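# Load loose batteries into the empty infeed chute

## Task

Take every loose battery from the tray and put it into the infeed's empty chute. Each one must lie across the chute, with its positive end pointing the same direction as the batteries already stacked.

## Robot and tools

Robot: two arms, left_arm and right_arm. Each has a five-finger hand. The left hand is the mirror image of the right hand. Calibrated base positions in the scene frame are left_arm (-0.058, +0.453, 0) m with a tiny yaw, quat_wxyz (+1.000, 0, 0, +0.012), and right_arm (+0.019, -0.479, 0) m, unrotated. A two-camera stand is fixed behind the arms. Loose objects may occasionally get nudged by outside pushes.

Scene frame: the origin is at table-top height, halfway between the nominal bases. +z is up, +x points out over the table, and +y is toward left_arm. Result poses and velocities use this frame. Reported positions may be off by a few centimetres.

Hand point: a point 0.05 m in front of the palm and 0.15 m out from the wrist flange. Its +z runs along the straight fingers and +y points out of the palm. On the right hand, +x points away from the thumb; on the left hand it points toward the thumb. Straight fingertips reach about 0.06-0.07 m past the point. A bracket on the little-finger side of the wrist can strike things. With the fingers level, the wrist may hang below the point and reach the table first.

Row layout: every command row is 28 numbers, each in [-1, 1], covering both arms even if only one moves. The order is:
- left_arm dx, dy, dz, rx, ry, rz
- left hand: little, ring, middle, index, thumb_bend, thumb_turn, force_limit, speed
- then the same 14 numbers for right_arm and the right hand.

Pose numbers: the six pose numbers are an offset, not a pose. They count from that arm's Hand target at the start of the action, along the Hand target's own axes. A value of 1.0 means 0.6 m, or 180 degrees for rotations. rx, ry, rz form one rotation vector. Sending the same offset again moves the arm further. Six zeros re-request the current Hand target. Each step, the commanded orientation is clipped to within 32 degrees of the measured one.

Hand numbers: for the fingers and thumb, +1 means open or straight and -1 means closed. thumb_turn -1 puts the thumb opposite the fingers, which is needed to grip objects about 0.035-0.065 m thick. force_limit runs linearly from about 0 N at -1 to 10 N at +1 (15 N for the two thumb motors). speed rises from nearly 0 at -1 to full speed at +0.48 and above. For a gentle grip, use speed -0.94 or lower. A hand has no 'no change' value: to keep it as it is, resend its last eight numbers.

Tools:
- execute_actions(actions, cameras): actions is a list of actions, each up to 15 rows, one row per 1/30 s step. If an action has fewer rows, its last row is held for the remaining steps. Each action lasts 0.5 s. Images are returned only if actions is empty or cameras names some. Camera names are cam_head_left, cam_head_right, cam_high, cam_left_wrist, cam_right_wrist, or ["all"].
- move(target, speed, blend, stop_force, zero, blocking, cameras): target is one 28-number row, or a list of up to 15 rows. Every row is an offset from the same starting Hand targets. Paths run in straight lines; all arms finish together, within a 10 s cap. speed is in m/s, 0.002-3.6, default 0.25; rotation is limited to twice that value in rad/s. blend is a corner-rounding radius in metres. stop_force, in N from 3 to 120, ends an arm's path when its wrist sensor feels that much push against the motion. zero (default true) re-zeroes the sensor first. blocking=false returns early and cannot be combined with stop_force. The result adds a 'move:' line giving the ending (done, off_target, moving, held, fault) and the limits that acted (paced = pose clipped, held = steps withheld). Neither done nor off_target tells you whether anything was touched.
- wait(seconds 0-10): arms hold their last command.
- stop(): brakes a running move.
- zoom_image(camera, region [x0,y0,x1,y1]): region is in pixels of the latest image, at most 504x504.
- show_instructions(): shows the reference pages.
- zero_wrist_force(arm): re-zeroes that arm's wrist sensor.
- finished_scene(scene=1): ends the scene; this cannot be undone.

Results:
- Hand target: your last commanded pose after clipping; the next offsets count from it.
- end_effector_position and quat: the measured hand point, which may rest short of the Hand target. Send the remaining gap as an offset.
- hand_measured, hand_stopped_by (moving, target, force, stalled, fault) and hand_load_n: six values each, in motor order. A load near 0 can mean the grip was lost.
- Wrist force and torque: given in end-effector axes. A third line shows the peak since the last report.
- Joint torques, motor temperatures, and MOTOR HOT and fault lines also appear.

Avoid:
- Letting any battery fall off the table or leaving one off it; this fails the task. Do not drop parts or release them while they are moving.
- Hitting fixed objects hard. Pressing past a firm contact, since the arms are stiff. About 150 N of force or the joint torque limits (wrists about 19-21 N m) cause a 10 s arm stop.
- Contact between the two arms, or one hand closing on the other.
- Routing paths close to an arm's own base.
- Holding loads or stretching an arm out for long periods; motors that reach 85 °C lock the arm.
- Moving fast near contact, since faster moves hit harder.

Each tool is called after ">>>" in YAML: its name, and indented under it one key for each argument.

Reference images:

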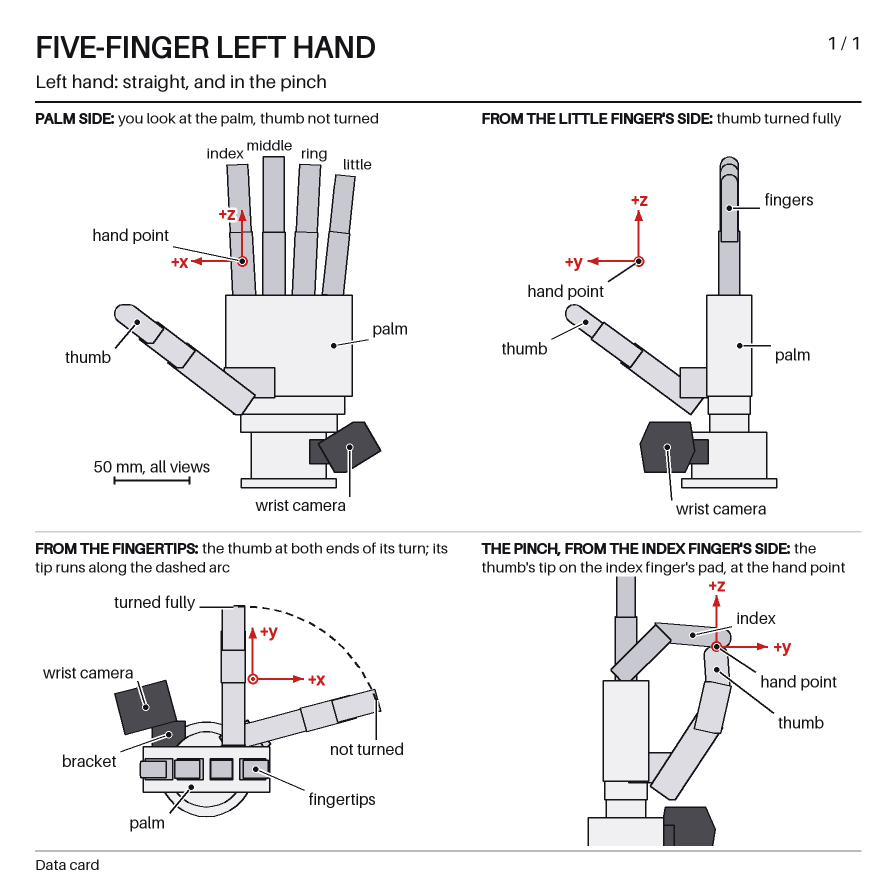

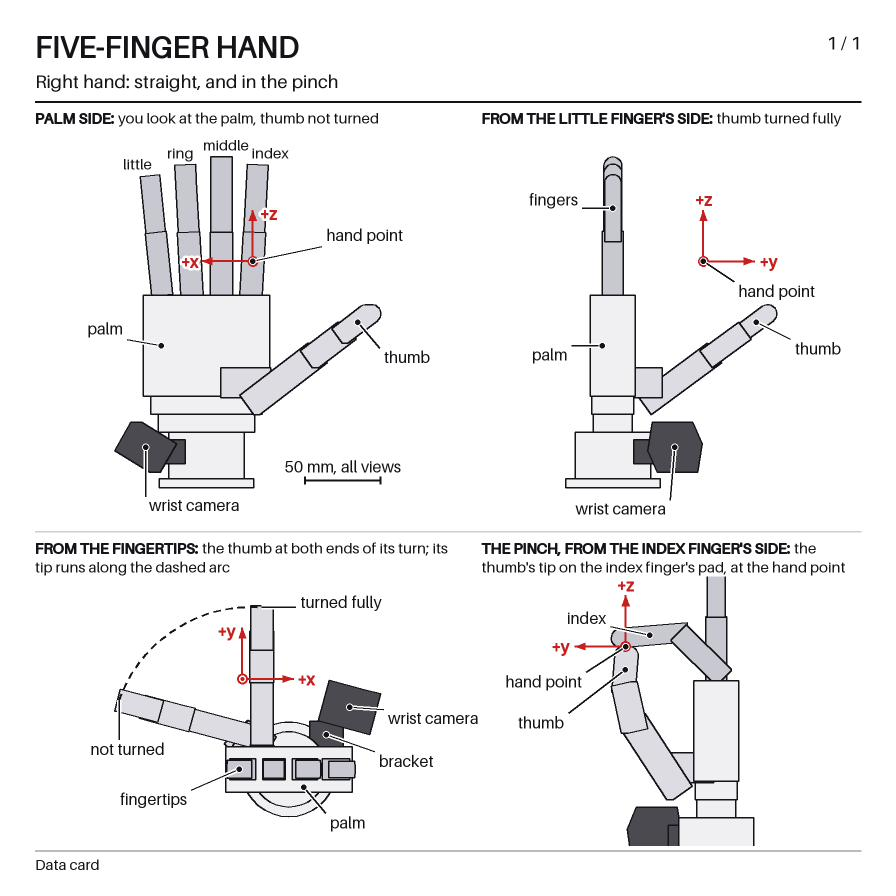

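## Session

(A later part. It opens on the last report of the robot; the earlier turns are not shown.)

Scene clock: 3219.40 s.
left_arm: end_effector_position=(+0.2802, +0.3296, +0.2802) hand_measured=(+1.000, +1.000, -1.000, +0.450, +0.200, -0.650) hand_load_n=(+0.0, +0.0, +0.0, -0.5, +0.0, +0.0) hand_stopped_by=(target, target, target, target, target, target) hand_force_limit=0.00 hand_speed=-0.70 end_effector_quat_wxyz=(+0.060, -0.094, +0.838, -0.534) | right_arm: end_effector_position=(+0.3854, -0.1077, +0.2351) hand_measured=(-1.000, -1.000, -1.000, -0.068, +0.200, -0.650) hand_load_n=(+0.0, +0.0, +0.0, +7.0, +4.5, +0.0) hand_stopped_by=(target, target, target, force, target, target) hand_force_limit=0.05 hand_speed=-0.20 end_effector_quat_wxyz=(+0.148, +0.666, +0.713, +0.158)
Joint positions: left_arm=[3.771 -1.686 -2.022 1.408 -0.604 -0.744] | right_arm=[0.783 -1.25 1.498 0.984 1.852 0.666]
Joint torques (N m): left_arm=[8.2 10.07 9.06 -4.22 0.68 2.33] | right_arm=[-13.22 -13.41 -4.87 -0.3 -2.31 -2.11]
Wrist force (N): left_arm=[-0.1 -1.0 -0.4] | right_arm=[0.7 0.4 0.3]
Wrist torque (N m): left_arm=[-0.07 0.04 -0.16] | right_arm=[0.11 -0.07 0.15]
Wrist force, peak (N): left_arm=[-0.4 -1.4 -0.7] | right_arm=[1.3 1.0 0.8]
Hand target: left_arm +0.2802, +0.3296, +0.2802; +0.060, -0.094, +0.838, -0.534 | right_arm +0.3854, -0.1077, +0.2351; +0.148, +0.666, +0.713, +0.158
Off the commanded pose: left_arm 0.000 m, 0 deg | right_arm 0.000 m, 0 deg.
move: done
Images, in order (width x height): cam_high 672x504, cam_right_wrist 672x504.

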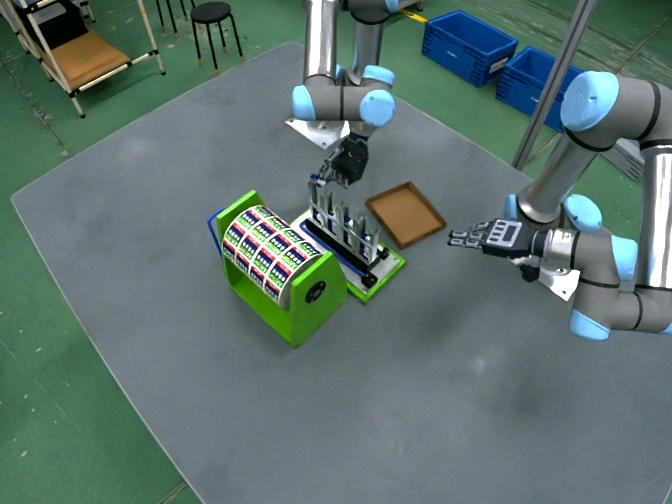

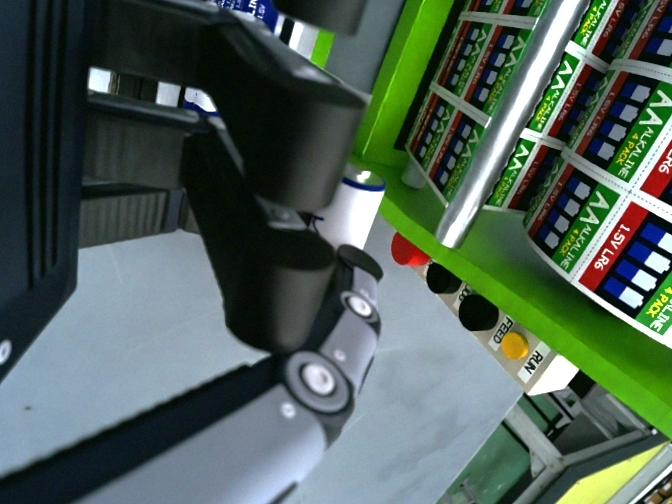

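>>> move:
  target: [0,0,0,0,0,0,1,1,-1,0.45,0.2,-0.65,0.0,-0.7,-0.0083,-0.0106,0.0227,0,0,0,-1,-1,-1,-0.45,0.2,-0.65,0.05,-0.2]
  speed: 0.03
  stop_force: 4
  cameras: ["cam_high","cam_right_wrist"]

>>> zoom_image:
  camera: "cam_high"
  region: [306, 173, 326, 193]

>>> zoom_image:
  camera: "cam_high"
  region: [300, 165, 340, 205]

>>> zoom_image:
  camera: "cam_right_wrist"
  region: [260, 130, 460, 330]

Scene clock: 3255.13 s.
left_arm: end_effector_position=(+0.2802, +0.3296, +0.2802) hand_measured=(+1.000, +1.000, -1.000, +0.450, +0.200, -0.650) hand_load_n=(+0.0, +0.0, +0.0, +0.0, +0.0, +0.0) hand_stopped_by=(target, target, target, target, target, target) hand_force_limit=0.00 hand_speed=-0.70 end_effector_quat_wxyz=(+0.060, -0.094, +0.838, -0.534) | right_arm: end_effector_position=(+0.3857, -0.1126, +0.2201) hand_measured=(-1.000, -1.000, -1.000, -0.068, +0.200, -0.650) hand_load_n=(+0.0, +0.0, +0.0, +6.5, +4.0, +0.0) hand_stopped_by=(target, target, target, force, target, target) hand_force_limit=0.05 hand_speed=-0.20 end_effector_quat_wxyz=(+0.148, +0.666, +0.713, +0.158)
Joint positions: left_arm=[3.771 -1.686 -2.022 1.408 -0.604 -0.744] | right_arm=[0.774 -1.251 1.538 0.942 1.849 0.657]
Joint torques (N m): left_arm=[8.44 10.31 7.91 -3.75 0.44 1.99] | right_arm=[-13.6 -47.38 -4.68 -0.34 -2.16 -2.27]
Wrist force (N): left_arm=[-0.2 -1.2 -0.7] | right_arm=[0.9 0.5 0.5]
Wrist torque (N m): left_arm=[-0.08 0.04 -0.16] | right_arm=[0.14 -0.09 0.16]
Wrist force, peak (N): left_arm=[-0.2 -1.4 -0.6] | right_arm=[0.9 1.0 1.2]
Hand target: left_arm +0.2802, +0.3296, +0.2802; +0.060, -0.094, +0.838, -0.534 | right_arm +0.3857, -0.1126, +0.2201; +0.148, +0.666, +0.713, +0.158
Off the commanded pose: left_arm 0.000 m, 0 deg | right_arm 0.000 m, 0 deg.
move: done
Images, in order (width x height): cam_high 672x504, cam_right_wrist 672x504.

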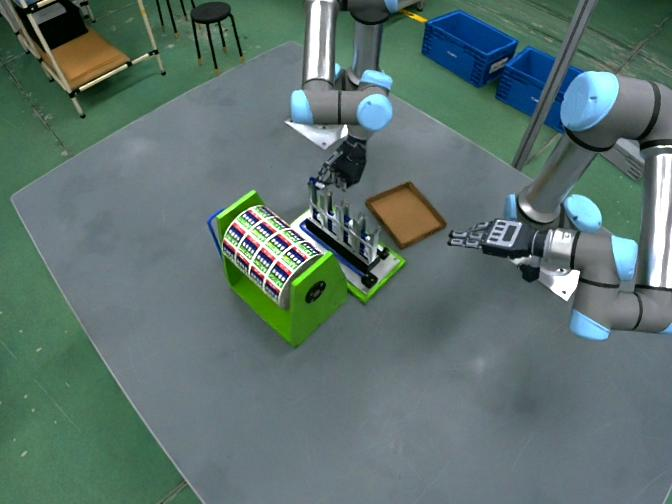

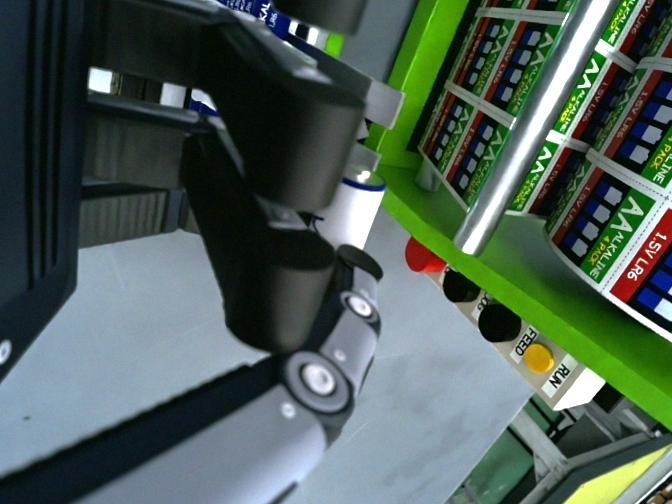

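Scaled by 25.200 from the camera's 672x504 image, which has a finer 960x720 frame.

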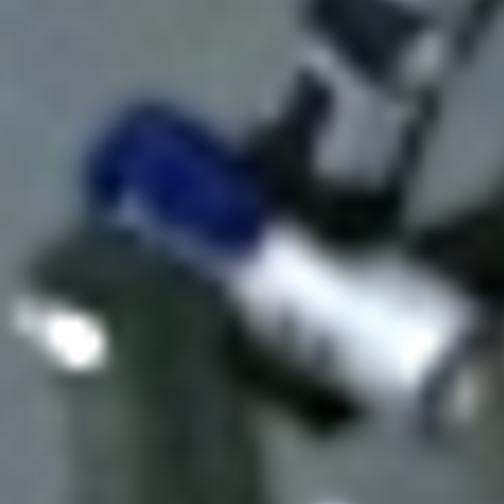

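Scaled by 12.600 from the camera's 672x504 image, which has a finer 960x720 frame.

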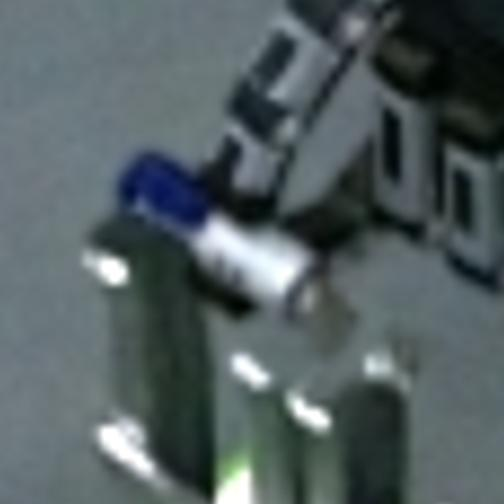

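Scaled by 2.520 from the camera's 672x504 image, which has a finer 960x720 frame.

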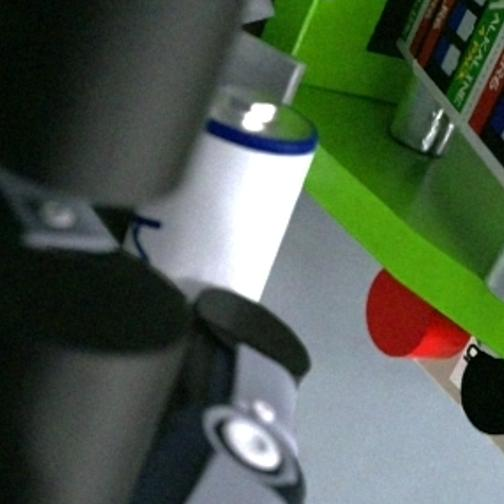

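>>> move:
  target:
    - [0,0,0,0,0,0,1,1,-1,0.45,0.2,-0.65,0.0,-0.7,-0.0025,0.0013,0.0007,0,0,0,-1,-1,-1,-0.45,0.2,-0.65,0.05,-0.2]
    - [0,0,0,0,0,0,1,1,-1,0.45,0.2,-0.65,0.0,-0.7,-0.0025,-0.0078,0.0201,0,0,0,-1,-1,-1,-0.45,0.2,-0.65,0.05,-0.2]
  speed: 0.02
  stop_force: 4
  cameras: ["cam_high","cam_right_wrist"]

>>> zoom_image:
  camera: "cam_high"
  region: [300, 165, 340, 205]

>>> zoom_image:
  camera: "cam_high"
  region: [306, 178, 326, 198]

Scene clock: 3279.73 s.
left_arm: end_effector_position=(+0.2802, +0.3296, +0.2802) hand_measured=(+1.000, +1.000, -1.000, +0.450, +0.200, -0.650) hand_load_n=(+0.0, +0.0, +0.0, +0.0, +0.0, +0.0) hand_stopped_by=(target, target, target, target, target, target) hand_force_limit=0.00 hand_speed=-0.70 end_effector_quat_wxyz=(+0.060, -0.094, +0.838, -0.534) | right_arm: end_effector_position=(+0.3867, -0.1141, +0.2072) hand_measured=(-1.000, -1.000, -1.000, -0.068, +0.200, -0.650) hand_load_n=(+0.0, +0.0, +0.0, +7.0, +4.0, -0.5) hand_stopped_by=(target, target, target, force, target, target) hand_force_limit=0.05 hand_speed=-0.20 end_effector_quat_wxyz=(+0.148, +0.666, +0.713, +0.158)
Joint positions: left_arm=[3.771 -1.686 -2.022 1.408 -0.604 -0.744] | right_arm=[0.77 -1.244 1.563 0.909 1.848 0.653]
Joint torques (N m): left_arm=[8.02 8.4 10.27 -4 0.6 2.06] | right_arm=[-12.75 -13.2 -3.85 -0.41 -2.11 -1.98]
Wrist force (N): left_arm=[0.0 -1.0 -0.6] | right_arm=[1.0 0.6 0.6]
Wrist torque (N m): left_arm=[-0.05 0.01 -0.15] | right_arm=[0.16 -0.10 0.16]
Wrist force, peak (N): left_arm=[-0.2 -1.4 -0.8] | right_arm=[1.2 0.9 0.9]
Hand target: left_arm +0.2802, +0.3296, +0.2802; +0.060, -0.094, +0.838, -0.534 | right_arm +0.3867, -0.1141, +0.2072; +0.148, +0.666, +0.713, +0.158
Off the commanded pose: left_arm 0.000 m, 0 deg | right_arm 0.000 m, 0 deg.
move: done
Images, in order (width x height): cam_high 672x504, cam_right_wrist 672x504.

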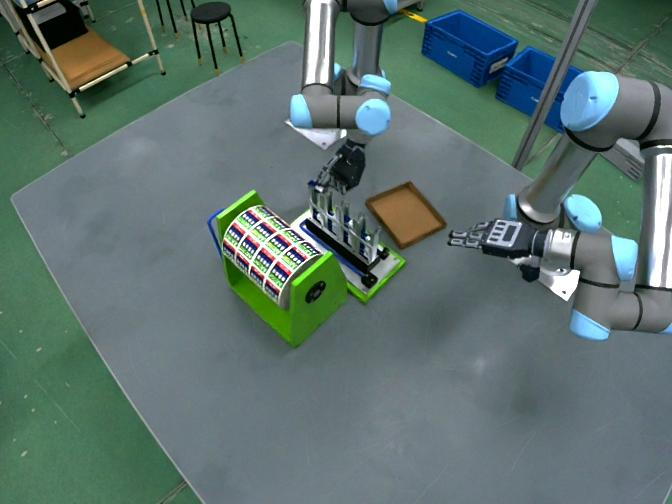

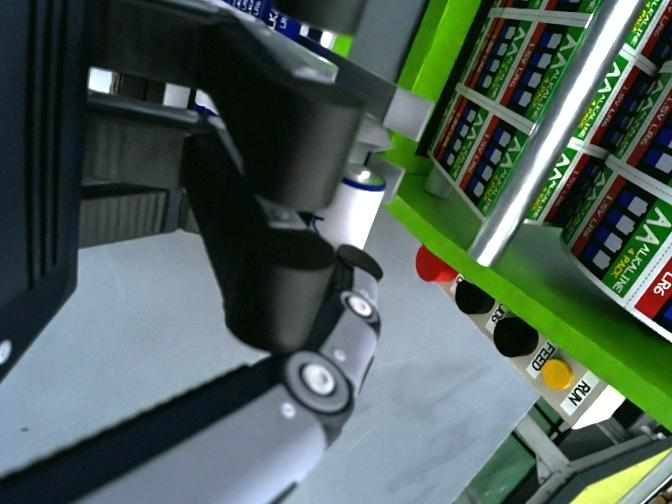

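Scaled by 12.600 from the camera's 672x504 image, which has a finer 960x720 frame.

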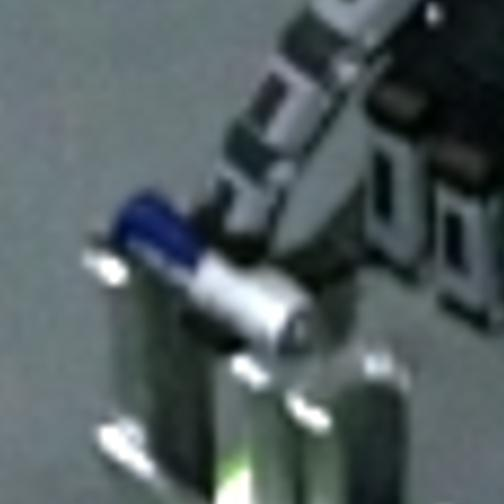

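Scaled by 25.200 from the camera's 672x504 image, which has a finer 960x720 frame.

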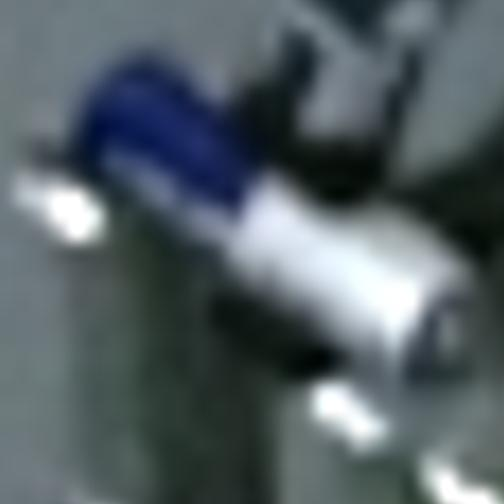

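>>> zoom_image:
  camera: "cam_right_wrist"
  region: [280, 60, 480, 260]

Scaled by 2.520 from the camera's 672x504 image, which has a finer 960x720 frame.

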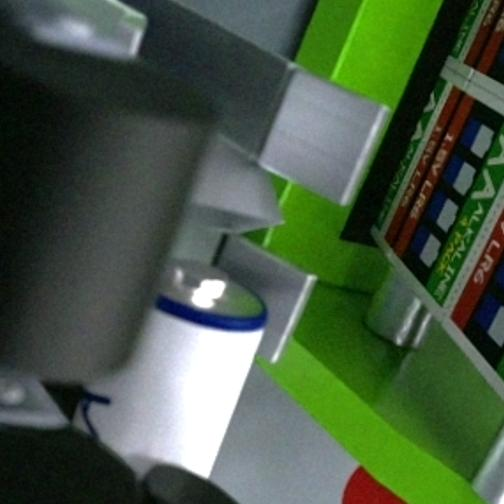

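>>> move:
  target: [0,0,0,0,0,0,1,1,-1,0.45,0.2,-0.65,0.0,-0.7,0,-0.0085,0.0184,0,0,0,-1,-1,-1,-0.45,0.2,-0.65,0.05,-0.2]
  speed: 0.015
  stop_force: 3.5
  cameras: ["cam_high","cam_right_wrist"]

>>> zoom_image:
  camera: "cam_high"
  region: [300, 165, 340, 205]

>>> zoom_image:
  camera: "cam_right_wrist"
  region: [280, 60, 480, 260]

Scene clock: 3290.83 s.
left_arm: end_effector_position=(+0.2802, +0.3296, +0.2802) hand_measured=(+1.000, +1.000, -1.000, +0.450, +0.200, -0.650) hand_load_n=(+0.0, +0.0, +0.0, +0.0, +0.0, +0.0) hand_stopped_by=(target, target, target, target, target, target) hand_force_limit=0.00 hand_speed=-0.70 end_effector_quat_wxyz=(+0.060, -0.094, +0.838, -0.534) | right_arm: end_effector_position=(+0.3868, -0.1141, +0.1950) hand_measured=(-1.000, -1.000, -1.000, -0.068, +0.200, -0.650) hand_load_n=(+0.0, +0.0, +0.0, +7.0, +3.0, -0.5) hand_stopped_by=(target, target, target, force, target, target) hand_force_limit=0.05 hand_speed=-0.20 end_effector_quat_wxyz=(+0.148, +0.666, +0.713, +0.158)
Joint positions: left_arm=[3.771 -1.686 -2.022 1.408 -0.604 -0.744] | right_arm=[0.77 -1.234 1.583 0.88 1.848 0.653]
Joint torques (N m): left_arm=[7.46 11.1 8.93 -4.07 0.64 2.11] | right_arm=[-13.22 -12.86 -4.58 -0.58 -1.81 -2.39]
Wrist force (N): left_arm=[-0.1 -1.0 -0.6] | right_arm=[1.0 -0.9 -0.7]
Wrist torque (N m): left_arm=[-0.06 0.03 -0.15] | right_arm=[0.14 -0.13 0.17]
Wrist force, peak (N): left_arm=[0.0 -1.3 -1.1] | right_arm=[1.3 -1.2 -1.0]
Hand target: left_arm +0.2802, +0.3296, +0.2802; +0.060, -0.094, +0.838, -0.534 | right_arm +0.3868, -0.1141, +0.1950; +0.148, +0.666, +0.713, +0.158
Off the commanded pose: left_arm 0.000 m, 0 deg | right_arm 0.000 m, 0 deg.
move: done
Images, in order (width x height): cam_high 672x504, cam_right_wrist 672x504.

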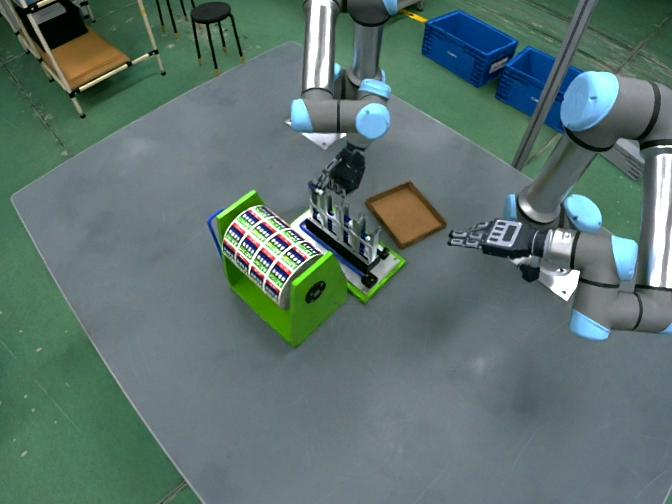

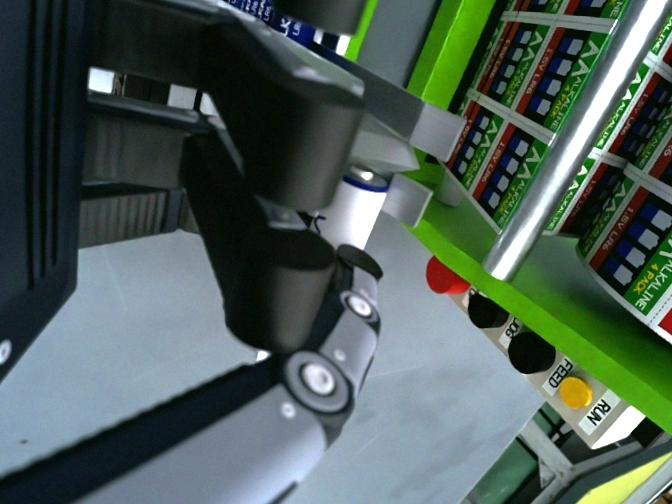

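Scaled by 12.600 from the camera's 672x504 image, which has a finer 960x720 frame.

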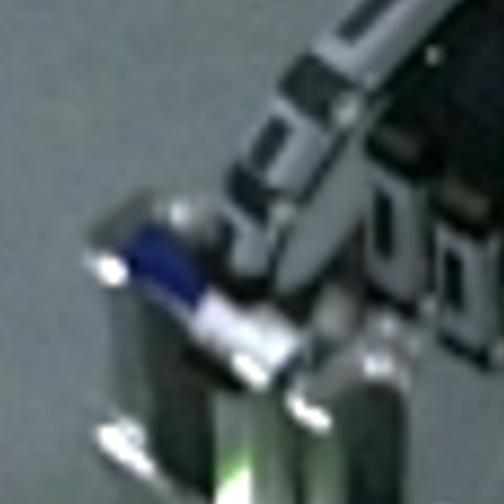

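Scaled by 2.520 from the camera's 672x504 image, which has a finer 960x720 frame.

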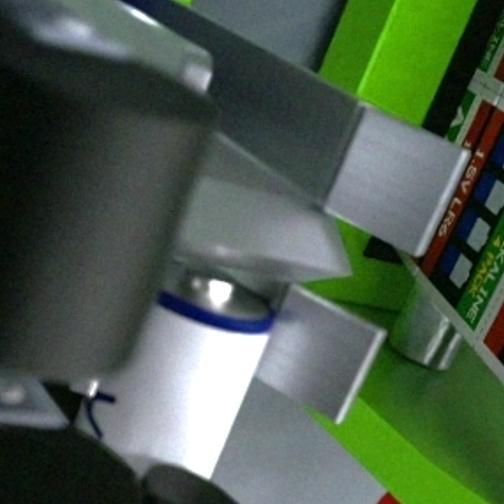

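>>> move:
  target: [0,0,0,0,0,0,1,1,-1,0.45,0.2,-0.65,0.0,-0.7,-0.0033,-0.0030,-0.0015,0,0,0,-1,-1,-1,-0.45,0.2,-0.65,0.05,-0.2]
  speed: 0.02
  cameras: ["cam_high","cam_right_wrist"]

>>> zoom_image:
  camera: "cam_high"
  region: [300, 165, 340, 205]

>>> zoom_image:
  camera: "cam_right_wrist"
  region: [280, 60, 480, 260]

Scene clock: 3302.20 s.
left_arm: end_effector_position=(+0.2802, +0.3296, +0.2802) hand_measured=(+1.000, +1.000, -1.000, +0.450, +0.200, -0.650) hand_load_n=(+0.0, +0.0, +0.0, +0.0, +0.0, +0.0) hand_stopped_by=(target, target, target, target, target, target) hand_force_limit=0.00 hand_speed=-0.70 end_effector_quat_wxyz=(+0.060, -0.094, +0.838, -0.534) | right_arm: end_effector_position=(+0.3849, -0.1162, +0.1951) hand_measured=(-1.000, -1.000, -1.000, -0.068, +0.200, -0.650) hand_load_n=(+0.5, +0.0, +0.0, +5.5, +3.0, -1.5) hand_stopped_by=(target, target, target, force, target, target) hand_force_limit=0.05 hand_speed=-0.20 end_effector_quat_wxyz=(+0.148, +0.666, +0.713, +0.158)
Joint positions: left_arm=[3.771 -1.686 -2.022 1.408 -0.604 -0.744] | right_arm=[0.77 -1.241 1.591 0.877 1.848 0.653]
Joint torques (N m): left_arm=[8.25 11.59 8.23 -3.98 0.62 2.21] | right_arm=[-13.44 -47.92 -2.92 -0.07 -1.84 -2]
Wrist force (N): left_arm=[-0.2 -1.1 -0.6] | right_arm=[3.2 2.0 1.2]
Wrist torque (N m): left_arm=[-0.07 0.05 -0.16] | right_arm=[0.23 -0.15 0.19]
Wrist force, peak (N): left_arm=[-0.2 -1.2 -0.9] | right_arm=[4.3 1.8 0.7]
Hand target: left_arm +0.2802, +0.3296, +0.2802; +0.060, -0.094, +0.838, -0.534 | right_arm +0.3849, -0.1162, +0.1951; +0.148, +0.666, +0.713, +0.158
Off the commanded pose: left_arm 0.000 m, 0 deg | right_arm 0.000 m, 0 deg.
move: done
Images, in order (width x height): cam_high 672x504, cam_right_wrist 672x504.

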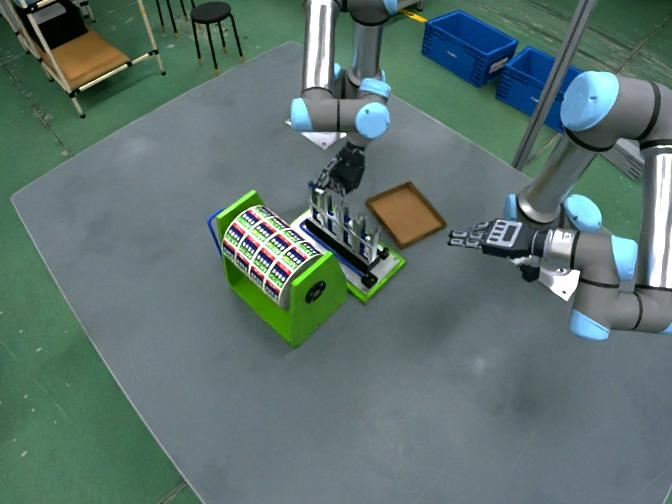

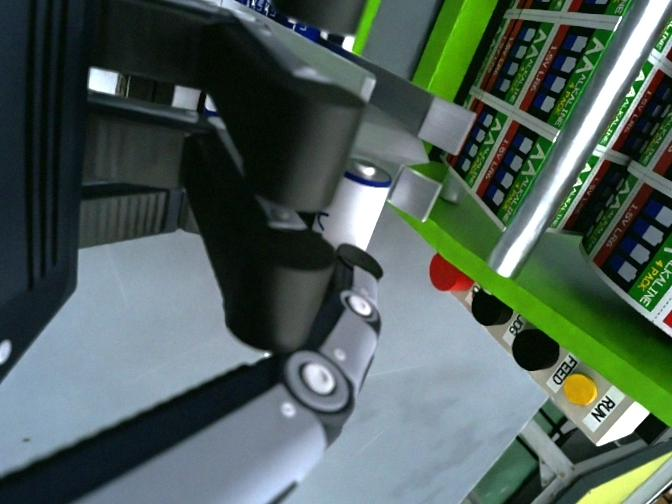

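Scaled by 12.600 from the camera's 672x504 image, which has a finer 960x720 frame.

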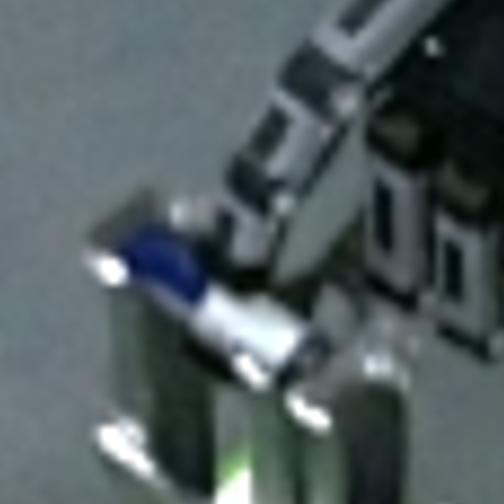

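Scaled by 2.520 from the camera's 672x504 image, which has a finer 960x720 frame.

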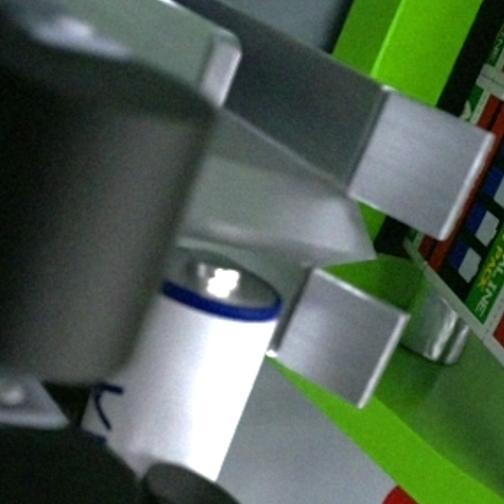

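>>> move:
  target: [0,0,0,0,0,0,1,1,-1,0.45,0.2,-0.65,0.0,-0.7,0.0025,0.0011,0.0005,0,0,0,-1,-1,-1,-0.45,0.2,-0.65,0.05,-0.2]
  speed: 0.02
  cameras: ["cam_high","cam_right_wrist"]

>>> zoom_image:
  camera: "cam_high"
  region: [306, 178, 326, 198]

>>> zoom_image:
  camera: "cam_right_wrist"
  region: [280, 60, 480, 260]

Scene clock: 3310.43 s.
left_arm: end_effector_position=(+0.2802, +0.3296, +0.2802) hand_measured=(+1.000, +1.000, -1.000, +0.450, +0.200, -0.650) hand_load_n=(+0.0, -0.5, +0.0, +0.0, +0.0, +0.0) hand_stopped_by=(target, target, target, target, target, target) hand_force_limit=0.00 hand_speed=-0.70 end_effector_quat_wxyz=(+0.060, -0.094, +0.838, -0.534) | right_arm: end_effector_position=(+0.3855, -0.1147, +0.1951) hand_measured=(-1.000, -1.000, -1.000, -0.068, +0.200, -0.650) hand_load_n=(+0.0, +0.0, +0.0, +6.0, +1.0, +0.0) hand_stopped_by=(target, target, target, force, target, target) hand_force_limit=0.05 hand_speed=-0.20 end_effector_quat_wxyz=(+0.148, +0.666, +0.713, +0.158)
Joint positions: left_arm=[3.771 -1.686 -2.022 1.408 -0.604 -0.744] | right_arm=[0.771 -1.237 1.586 0.879 1.848 0.654]
Joint torques (N m): left_arm=[9.99 12.95 10.21 -4.27 0.97 2.27] | right_arm=[10.42 -12.14 -28.11 2.27 3.15 0.93]
Wrist force (N): left_arm=[-0.1 -1.0 -0.5] | right_arm=[-0.6 -4.2 -1.4]
Wrist torque (N m): left_arm=[-0.07 0.03 -0.15] | right_arm=[0.04 -0.12 0.16]
Wrist force, peak (N): left_arm=[-0.3 -1.5 -0.7] | right_arm=[-0.6 -4.2 -1.4]
Hand target: left_arm +0.2802, +0.3296, +0.2802; +0.060, -0.094, +0.838, -0.534 | right_arm +0.3855, -0.1147, +0.1951; +0.148, +0.666, +0.713, +0.158
Off the commanded pose: left_arm 0.000 m, 0 deg | right_arm 0.000 m, 0 deg.
move: done
Images, in order (width x height): cam_high 672x504, cam_right_wrist 672x504.

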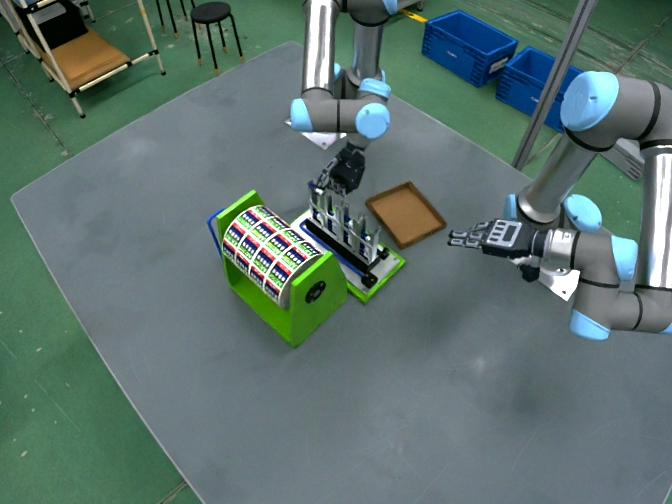

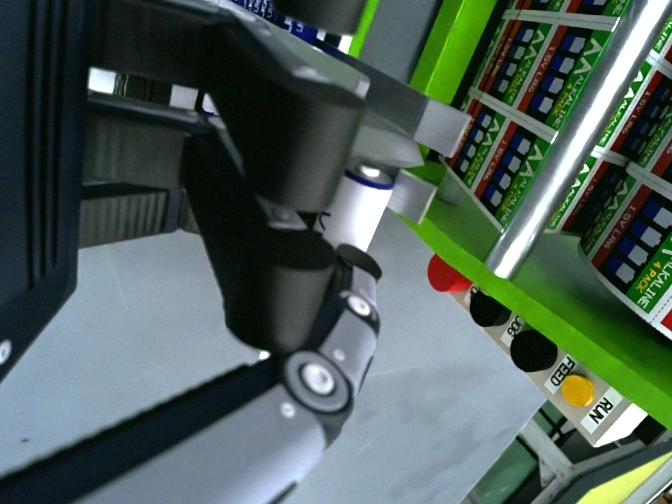

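Scaled by 25.200 from the camera's 672x504 image, which has a finer 960x720 frame.

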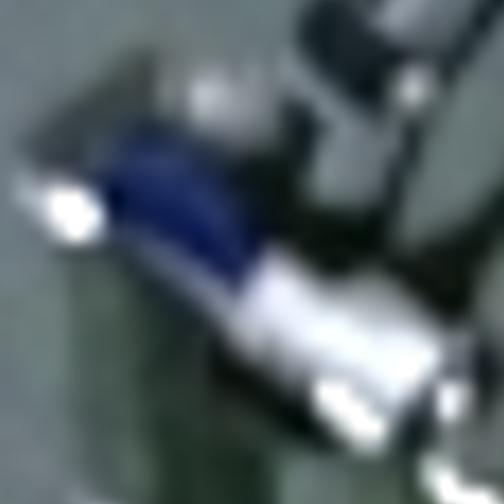

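Scaled by 2.520 from the camera's 672x504 image, which has a finer 960x720 frame.

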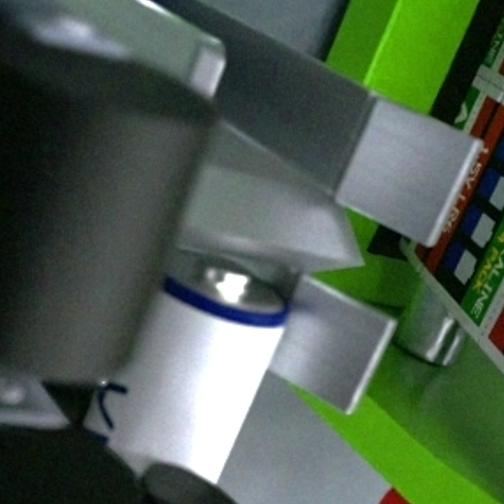

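>>> move:
  target: [0,0,0,0,0,0,1,1,-1,0.45,0.2,-0.65,0.0,-0.7,-0.0008,-0.0007,-0.0003,0,0,0,-1,-1,-1,-0.45,0.2,-0.65,0.05,-0.2]
  speed: 0.02
  cameras: ["cam_high","cam_head_left","cam_head_right"]

>>> zoom_image:
  camera: "cam_head_right"
  region: [340, 290, 400, 350]

>>> zoom_image:
  camera: "cam_head_left"
  region: [345, 290, 405, 350]

Scene clock: 3325.23 s.
left_arm: end_effector_position=(+0.2802, +0.3296, +0.2802) hand_measured=(+1.000, +1.000, -1.000, +0.450, +0.200, -0.650) hand_load_n=(+0.0, +0.0, +0.0, +0.0, +0.0, +0.0) hand_stopped_by=(target, target, target, target, target, target) hand_force_limit=0.00 hand_speed=-0.70 end_effector_quat_wxyz=(+0.060, -0.094, +0.838, -0.534) | right_arm: end_effector_position=(+0.3850, -0.1151, +0.1951) hand_measured=(-1.000, -1.000, -1.000, -0.068, +0.200, -0.650) hand_load_n=(+0.0, +0.0, +0.0, +5.5, +3.0, -0.5) hand_stopped_by=(target, target, target, force, target, target) hand_force_limit=0.05 hand_speed=-0.20 end_effector_quat_wxyz=(+0.148, +0.666, +0.713, +0.158)
Joint positions: left_arm=[3.771 -1.686 -2.022 1.408 -0.604 -0.744] | right_arm=[0.771 -1.238 1.588 0.878 1.848 0.654]
Joint torques (N m): left_arm=[7.68 12.24 9.96 -4.16 0.73 2.24] | right_arm=[-12.39 -48.33 -3.68 -0.31 1.43 -1.29]
Wrist force (N): left_arm=[0.0 -1.2 -0.8] | right_arm=[1.0 0.7 0.9]
Wrist torque (N m): left_arm=[-0.09 0.00 -0.14] | right_arm=[0.16 -0.12 0.17]
Wrist force, peak (N): left_arm=[-0.1 -1.5 -0.6] | right_arm=[-0.5 -5.2 -2.0]
Hand target: left_arm +0.2802, +0.3296, +0.2802; +0.060, -0.094, +0.838, -0.534 | right_arm +0.3851, -0.1152, +0.1951; +0.148, +0.666, +0.713, +0.158
Off the commanded pose: left_arm 0.000 m, 0 deg | right_arm 0.000 m, 0 deg.
move: done
Images, in order (width x height): cam_head_left 672x504, cam_head_right 672x504, cam_high 672x504.

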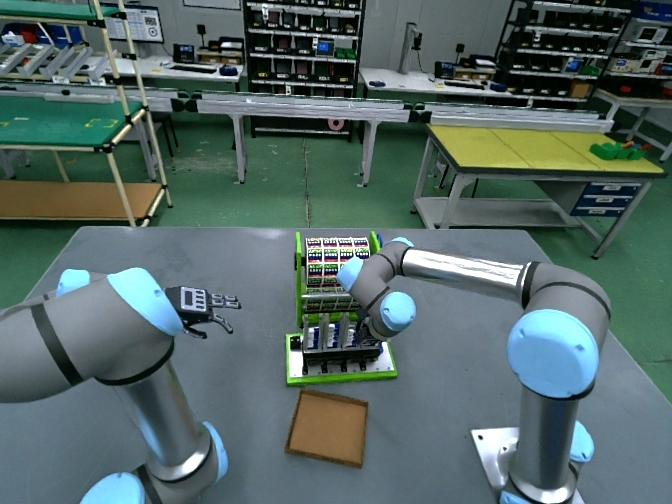

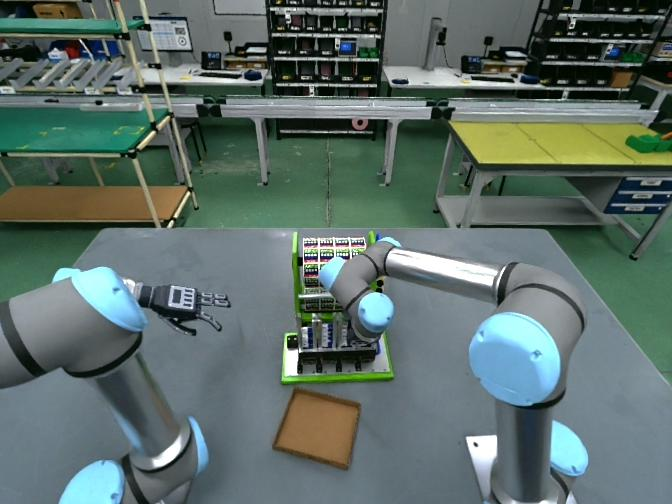

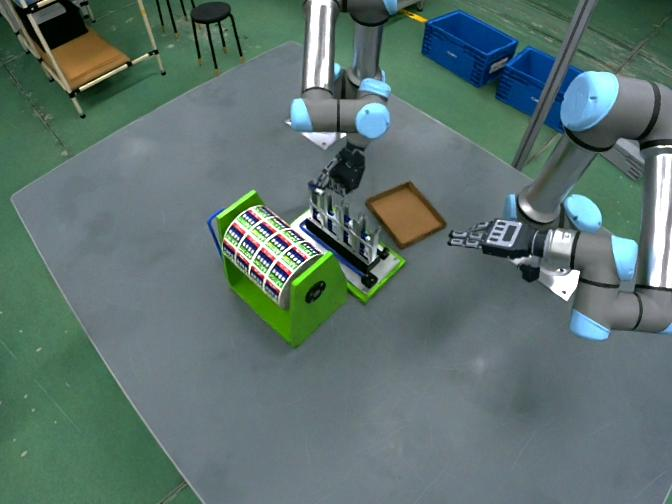

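Scaled by 8.400 from the camera's 672x504 image, which has a finer 960x720 frame.

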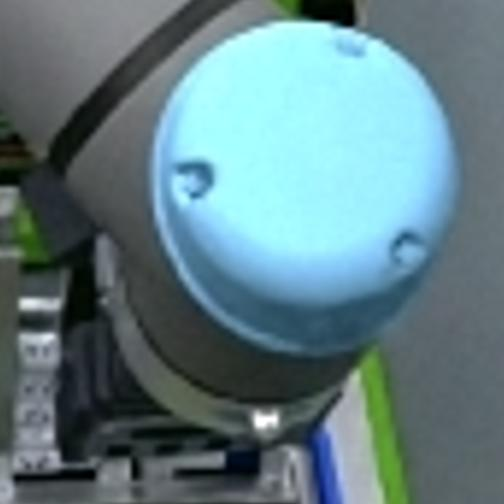

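Scaled by 8.400 from the camera's 672x504 image, which has a finer 960x720 frame.

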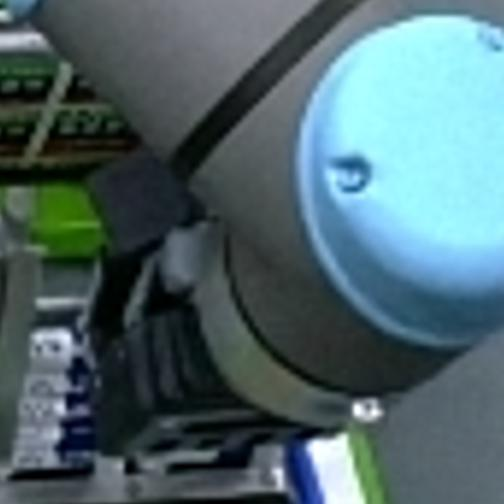

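>>> move:
  target: [0,0,0,0,0,0,1,1,-1,0.45,0.2,-0.65,0.0,-0.7,0,-0.0106,0.0227,0,0,0,-1,-1,-1,-0.45,0.2,-0.65,0.05,-0.2]
  speed: 0.015
  stop_force: 3.5
  cameras: ["cam_high","cam_right_wrist"]

>>> zoom_image:
  camera: "cam_high"
  region: [300, 175, 340, 215]

>>> zoom_image:
  camera: "cam_right_wrist"
  region: [280, 60, 480, 260]

Scene clock: 3334.30 s.
left_arm: end_effector_position=(+0.2802, +0.3296, +0.2802) hand_measured=(+1.000, +1.000, -1.000, +0.450, +0.200, -0.650) hand_load_n=(+0.0, -0.5, +0.0, +0.0, +0.0, +0.0) hand_stopped_by=(target, target, target, target, target, target) hand_force_limit=0.00 hand_speed=-0.70 end_effector_quat_wxyz=(+0.060, -0.094, +0.838, -0.534) | right_arm: end_effector_position=(+0.3851, -0.1152, +0.1800) hand_measured=(-1.000, -1.000, -1.000, -0.068, +0.200, -0.650) hand_load_n=(+0.0, +0.0, +0.0, +5.5, +3.0, -0.5) hand_stopped_by=(target, target, target, force, target, target) hand_force_limit=0.05 hand_speed=-0.20 end_effector_quat_wxyz=(+0.148, +0.666, +0.713, +0.158)
Joint positions: left_arm=[3.771 -1.686 -2.022 1.408 -0.604 -0.744] | right_arm=[0.771 -1.226 1.612 0.842 1.848 0.654]
Joint torques (N m): left_arm=[7.47 9.75 9.87 -4.18 0.63 1.9] | right_arm=[-10.89 -13.65 -4.06 -0.33 -2.07 -1.38]
Wrist force (N): left_arm=[-0.1 -1.1 -0.7] | right_arm=[0.8 1.1 0.7]
Wrist torque (N m): left_arm=[-0.07 0.03 -0.15] | right_arm=[0.22 -0.10 0.17]
Wrist force, peak (N): left_arm=[-0.1 -1.3 -0.9] | right_arm=[1.6 0.8 0.7]
Hand target: left_arm +0.2802, +0.3296, +0.2802; +0.060, -0.094, +0.838, -0.534 | right_arm +0.3851, -0.1152, +0.1800; +0.148, +0.666, +0.713, +0.158
Off the commanded pose: left_arm 0.000 m, 0 deg | right_arm 0.000 m, 0 deg.
move: done
Images, in order (width x height): cam_high 672x504, cam_right_wrist 672x504.

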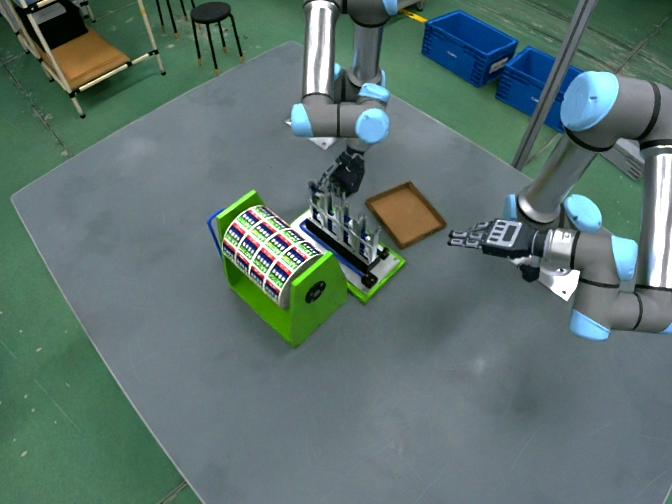

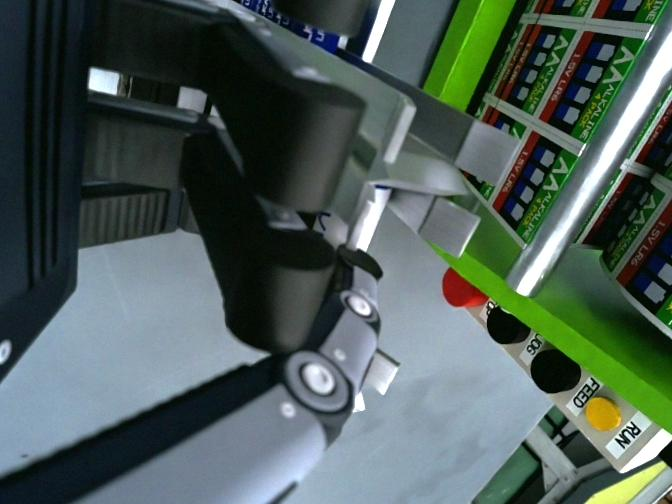

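Scaled by 12.600 from the camera's 672x504 image, which has a finer 960x720 frame.

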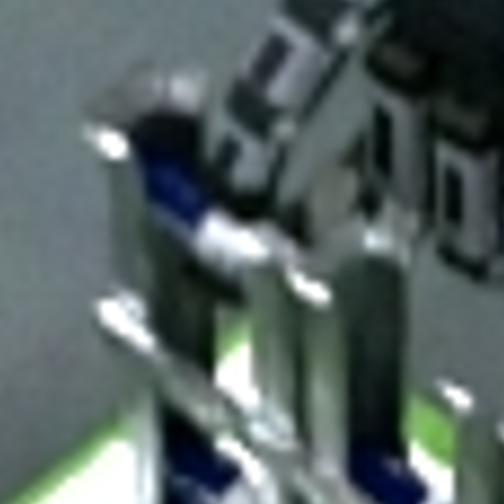

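Scaled by 2.520 from the camera's 672x504 image, which has a finer 960x720 frame.

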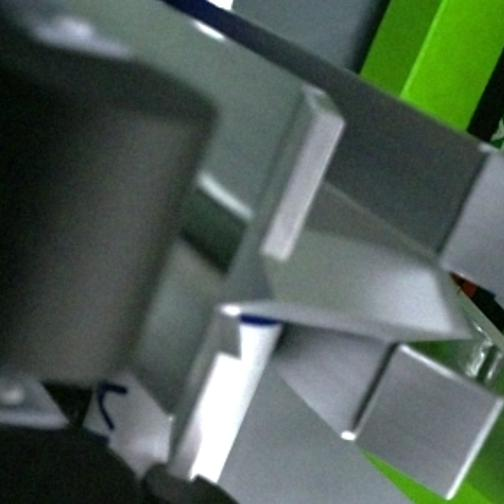

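>>> move:
  target: [0,0,0,0,0,0,1,1,-1,0.45,0.2,-0.65,0.0,-0.7,0,-0.0176,0.0378,0,0,0,-1,-1,-1,-0.45,0.2,-0.65,0.05,-0.2]
  speed: 0.015
  stop_force: 3.5
  cameras: ["cam_high","cam_right_wrist"]

>>> zoom_image:
  camera: "cam_high"
  region: [300, 175, 340, 215]

Scene clock: 3343.03 s.
left_arm: end_effector_position=(+0.2802, +0.3296, +0.2802) hand_measured=(+1.000, +1.000, -1.000, +0.450, +0.200, -0.650) hand_load_n=(+0.0, -0.5, +0.0, +0.0, +0.0, +0.0) hand_stopped_by=(target, target, target, target, target, target) hand_force_limit=0.00 hand_speed=-0.70 end_effector_quat_wxyz=(+0.060, -0.094, +0.838, -0.534) | right_arm: end_effector_position=(+0.3851, -0.1152, +0.1550) hand_measured=(-1.000, -1.000, -1.000, -0.068, +0.200, -0.650) hand_load_n=(+0.0, +0.0, +0.0, +5.5, +3.5, -0.5) hand_stopped_by=(target, target, target, force, target, target) hand_force_limit=0.05 hand_speed=-0.20 end_effector_quat_wxyz=(+0.148, +0.666, +0.713, +0.158)
Joint positions: left_arm=[3.771 -1.686 -2.022 1.408 -0.604 -0.744] | right_arm=[0.771 -1.202 1.648 0.782 1.848 0.654]
Joint torques (N m): left_arm=[9.2 10.08 10.62 -3.98 0.8 2.32] | right_arm=[-11.12 -13.82 -2.68 -0.39 -2.11 -1.35]
Wrist force (N): left_arm=[0.0 -1.0 -0.5] | right_arm=[0.9 0.9 0.4]
Wrist torque (N m): left_arm=[-0.06 0.02 -0.15] | right_arm=[0.20 -0.11 0.17]
Wrist force, peak (N): left_arm=[-0.1 -1.2 -1.0] | right_arm=[1.3 1.4 0.7]
Hand target: left_arm +0.2802, +0.3296, +0.2802; +0.060, -0.094, +0.838, -0.534 | right_arm +0.3851, -0.1152, +0.1550; +0.148, +0.666, +0.713, +0.158
Off the commanded pose: left_arm 0.000 m, 0 deg | right_arm 0.000 m, 0 deg.
move: done
Images, in order (width x height): cam_high 672x504, cam_right_wrist 672x504.

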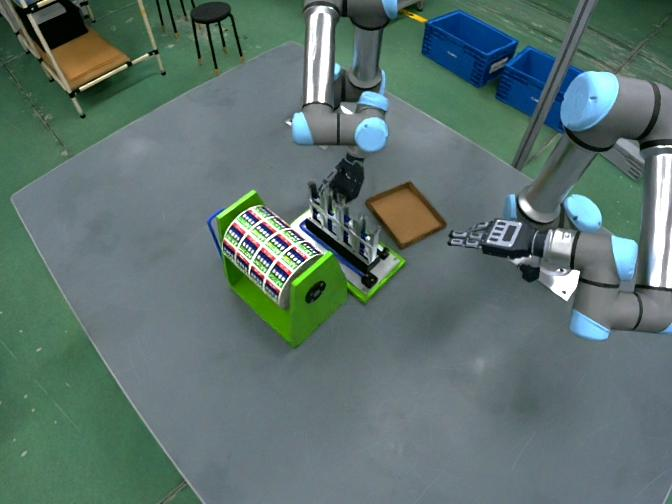

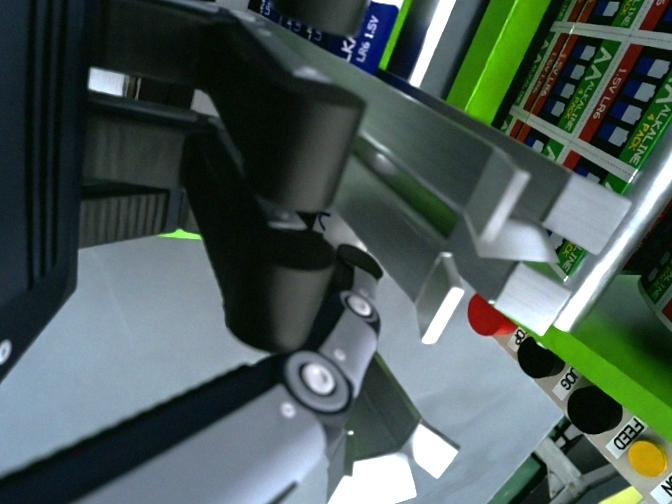

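Scaled by 12.600 from the camera's 672x504 image, which has a finer 960x720 frame.

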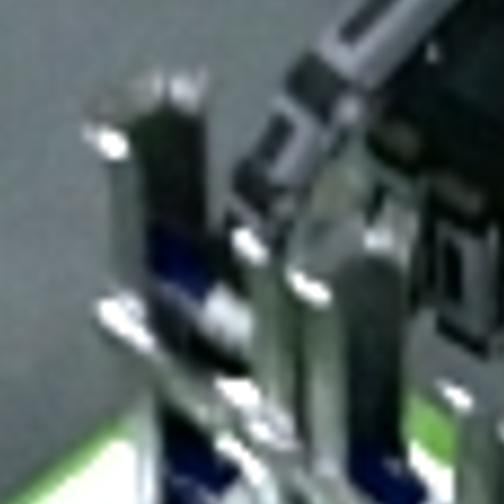

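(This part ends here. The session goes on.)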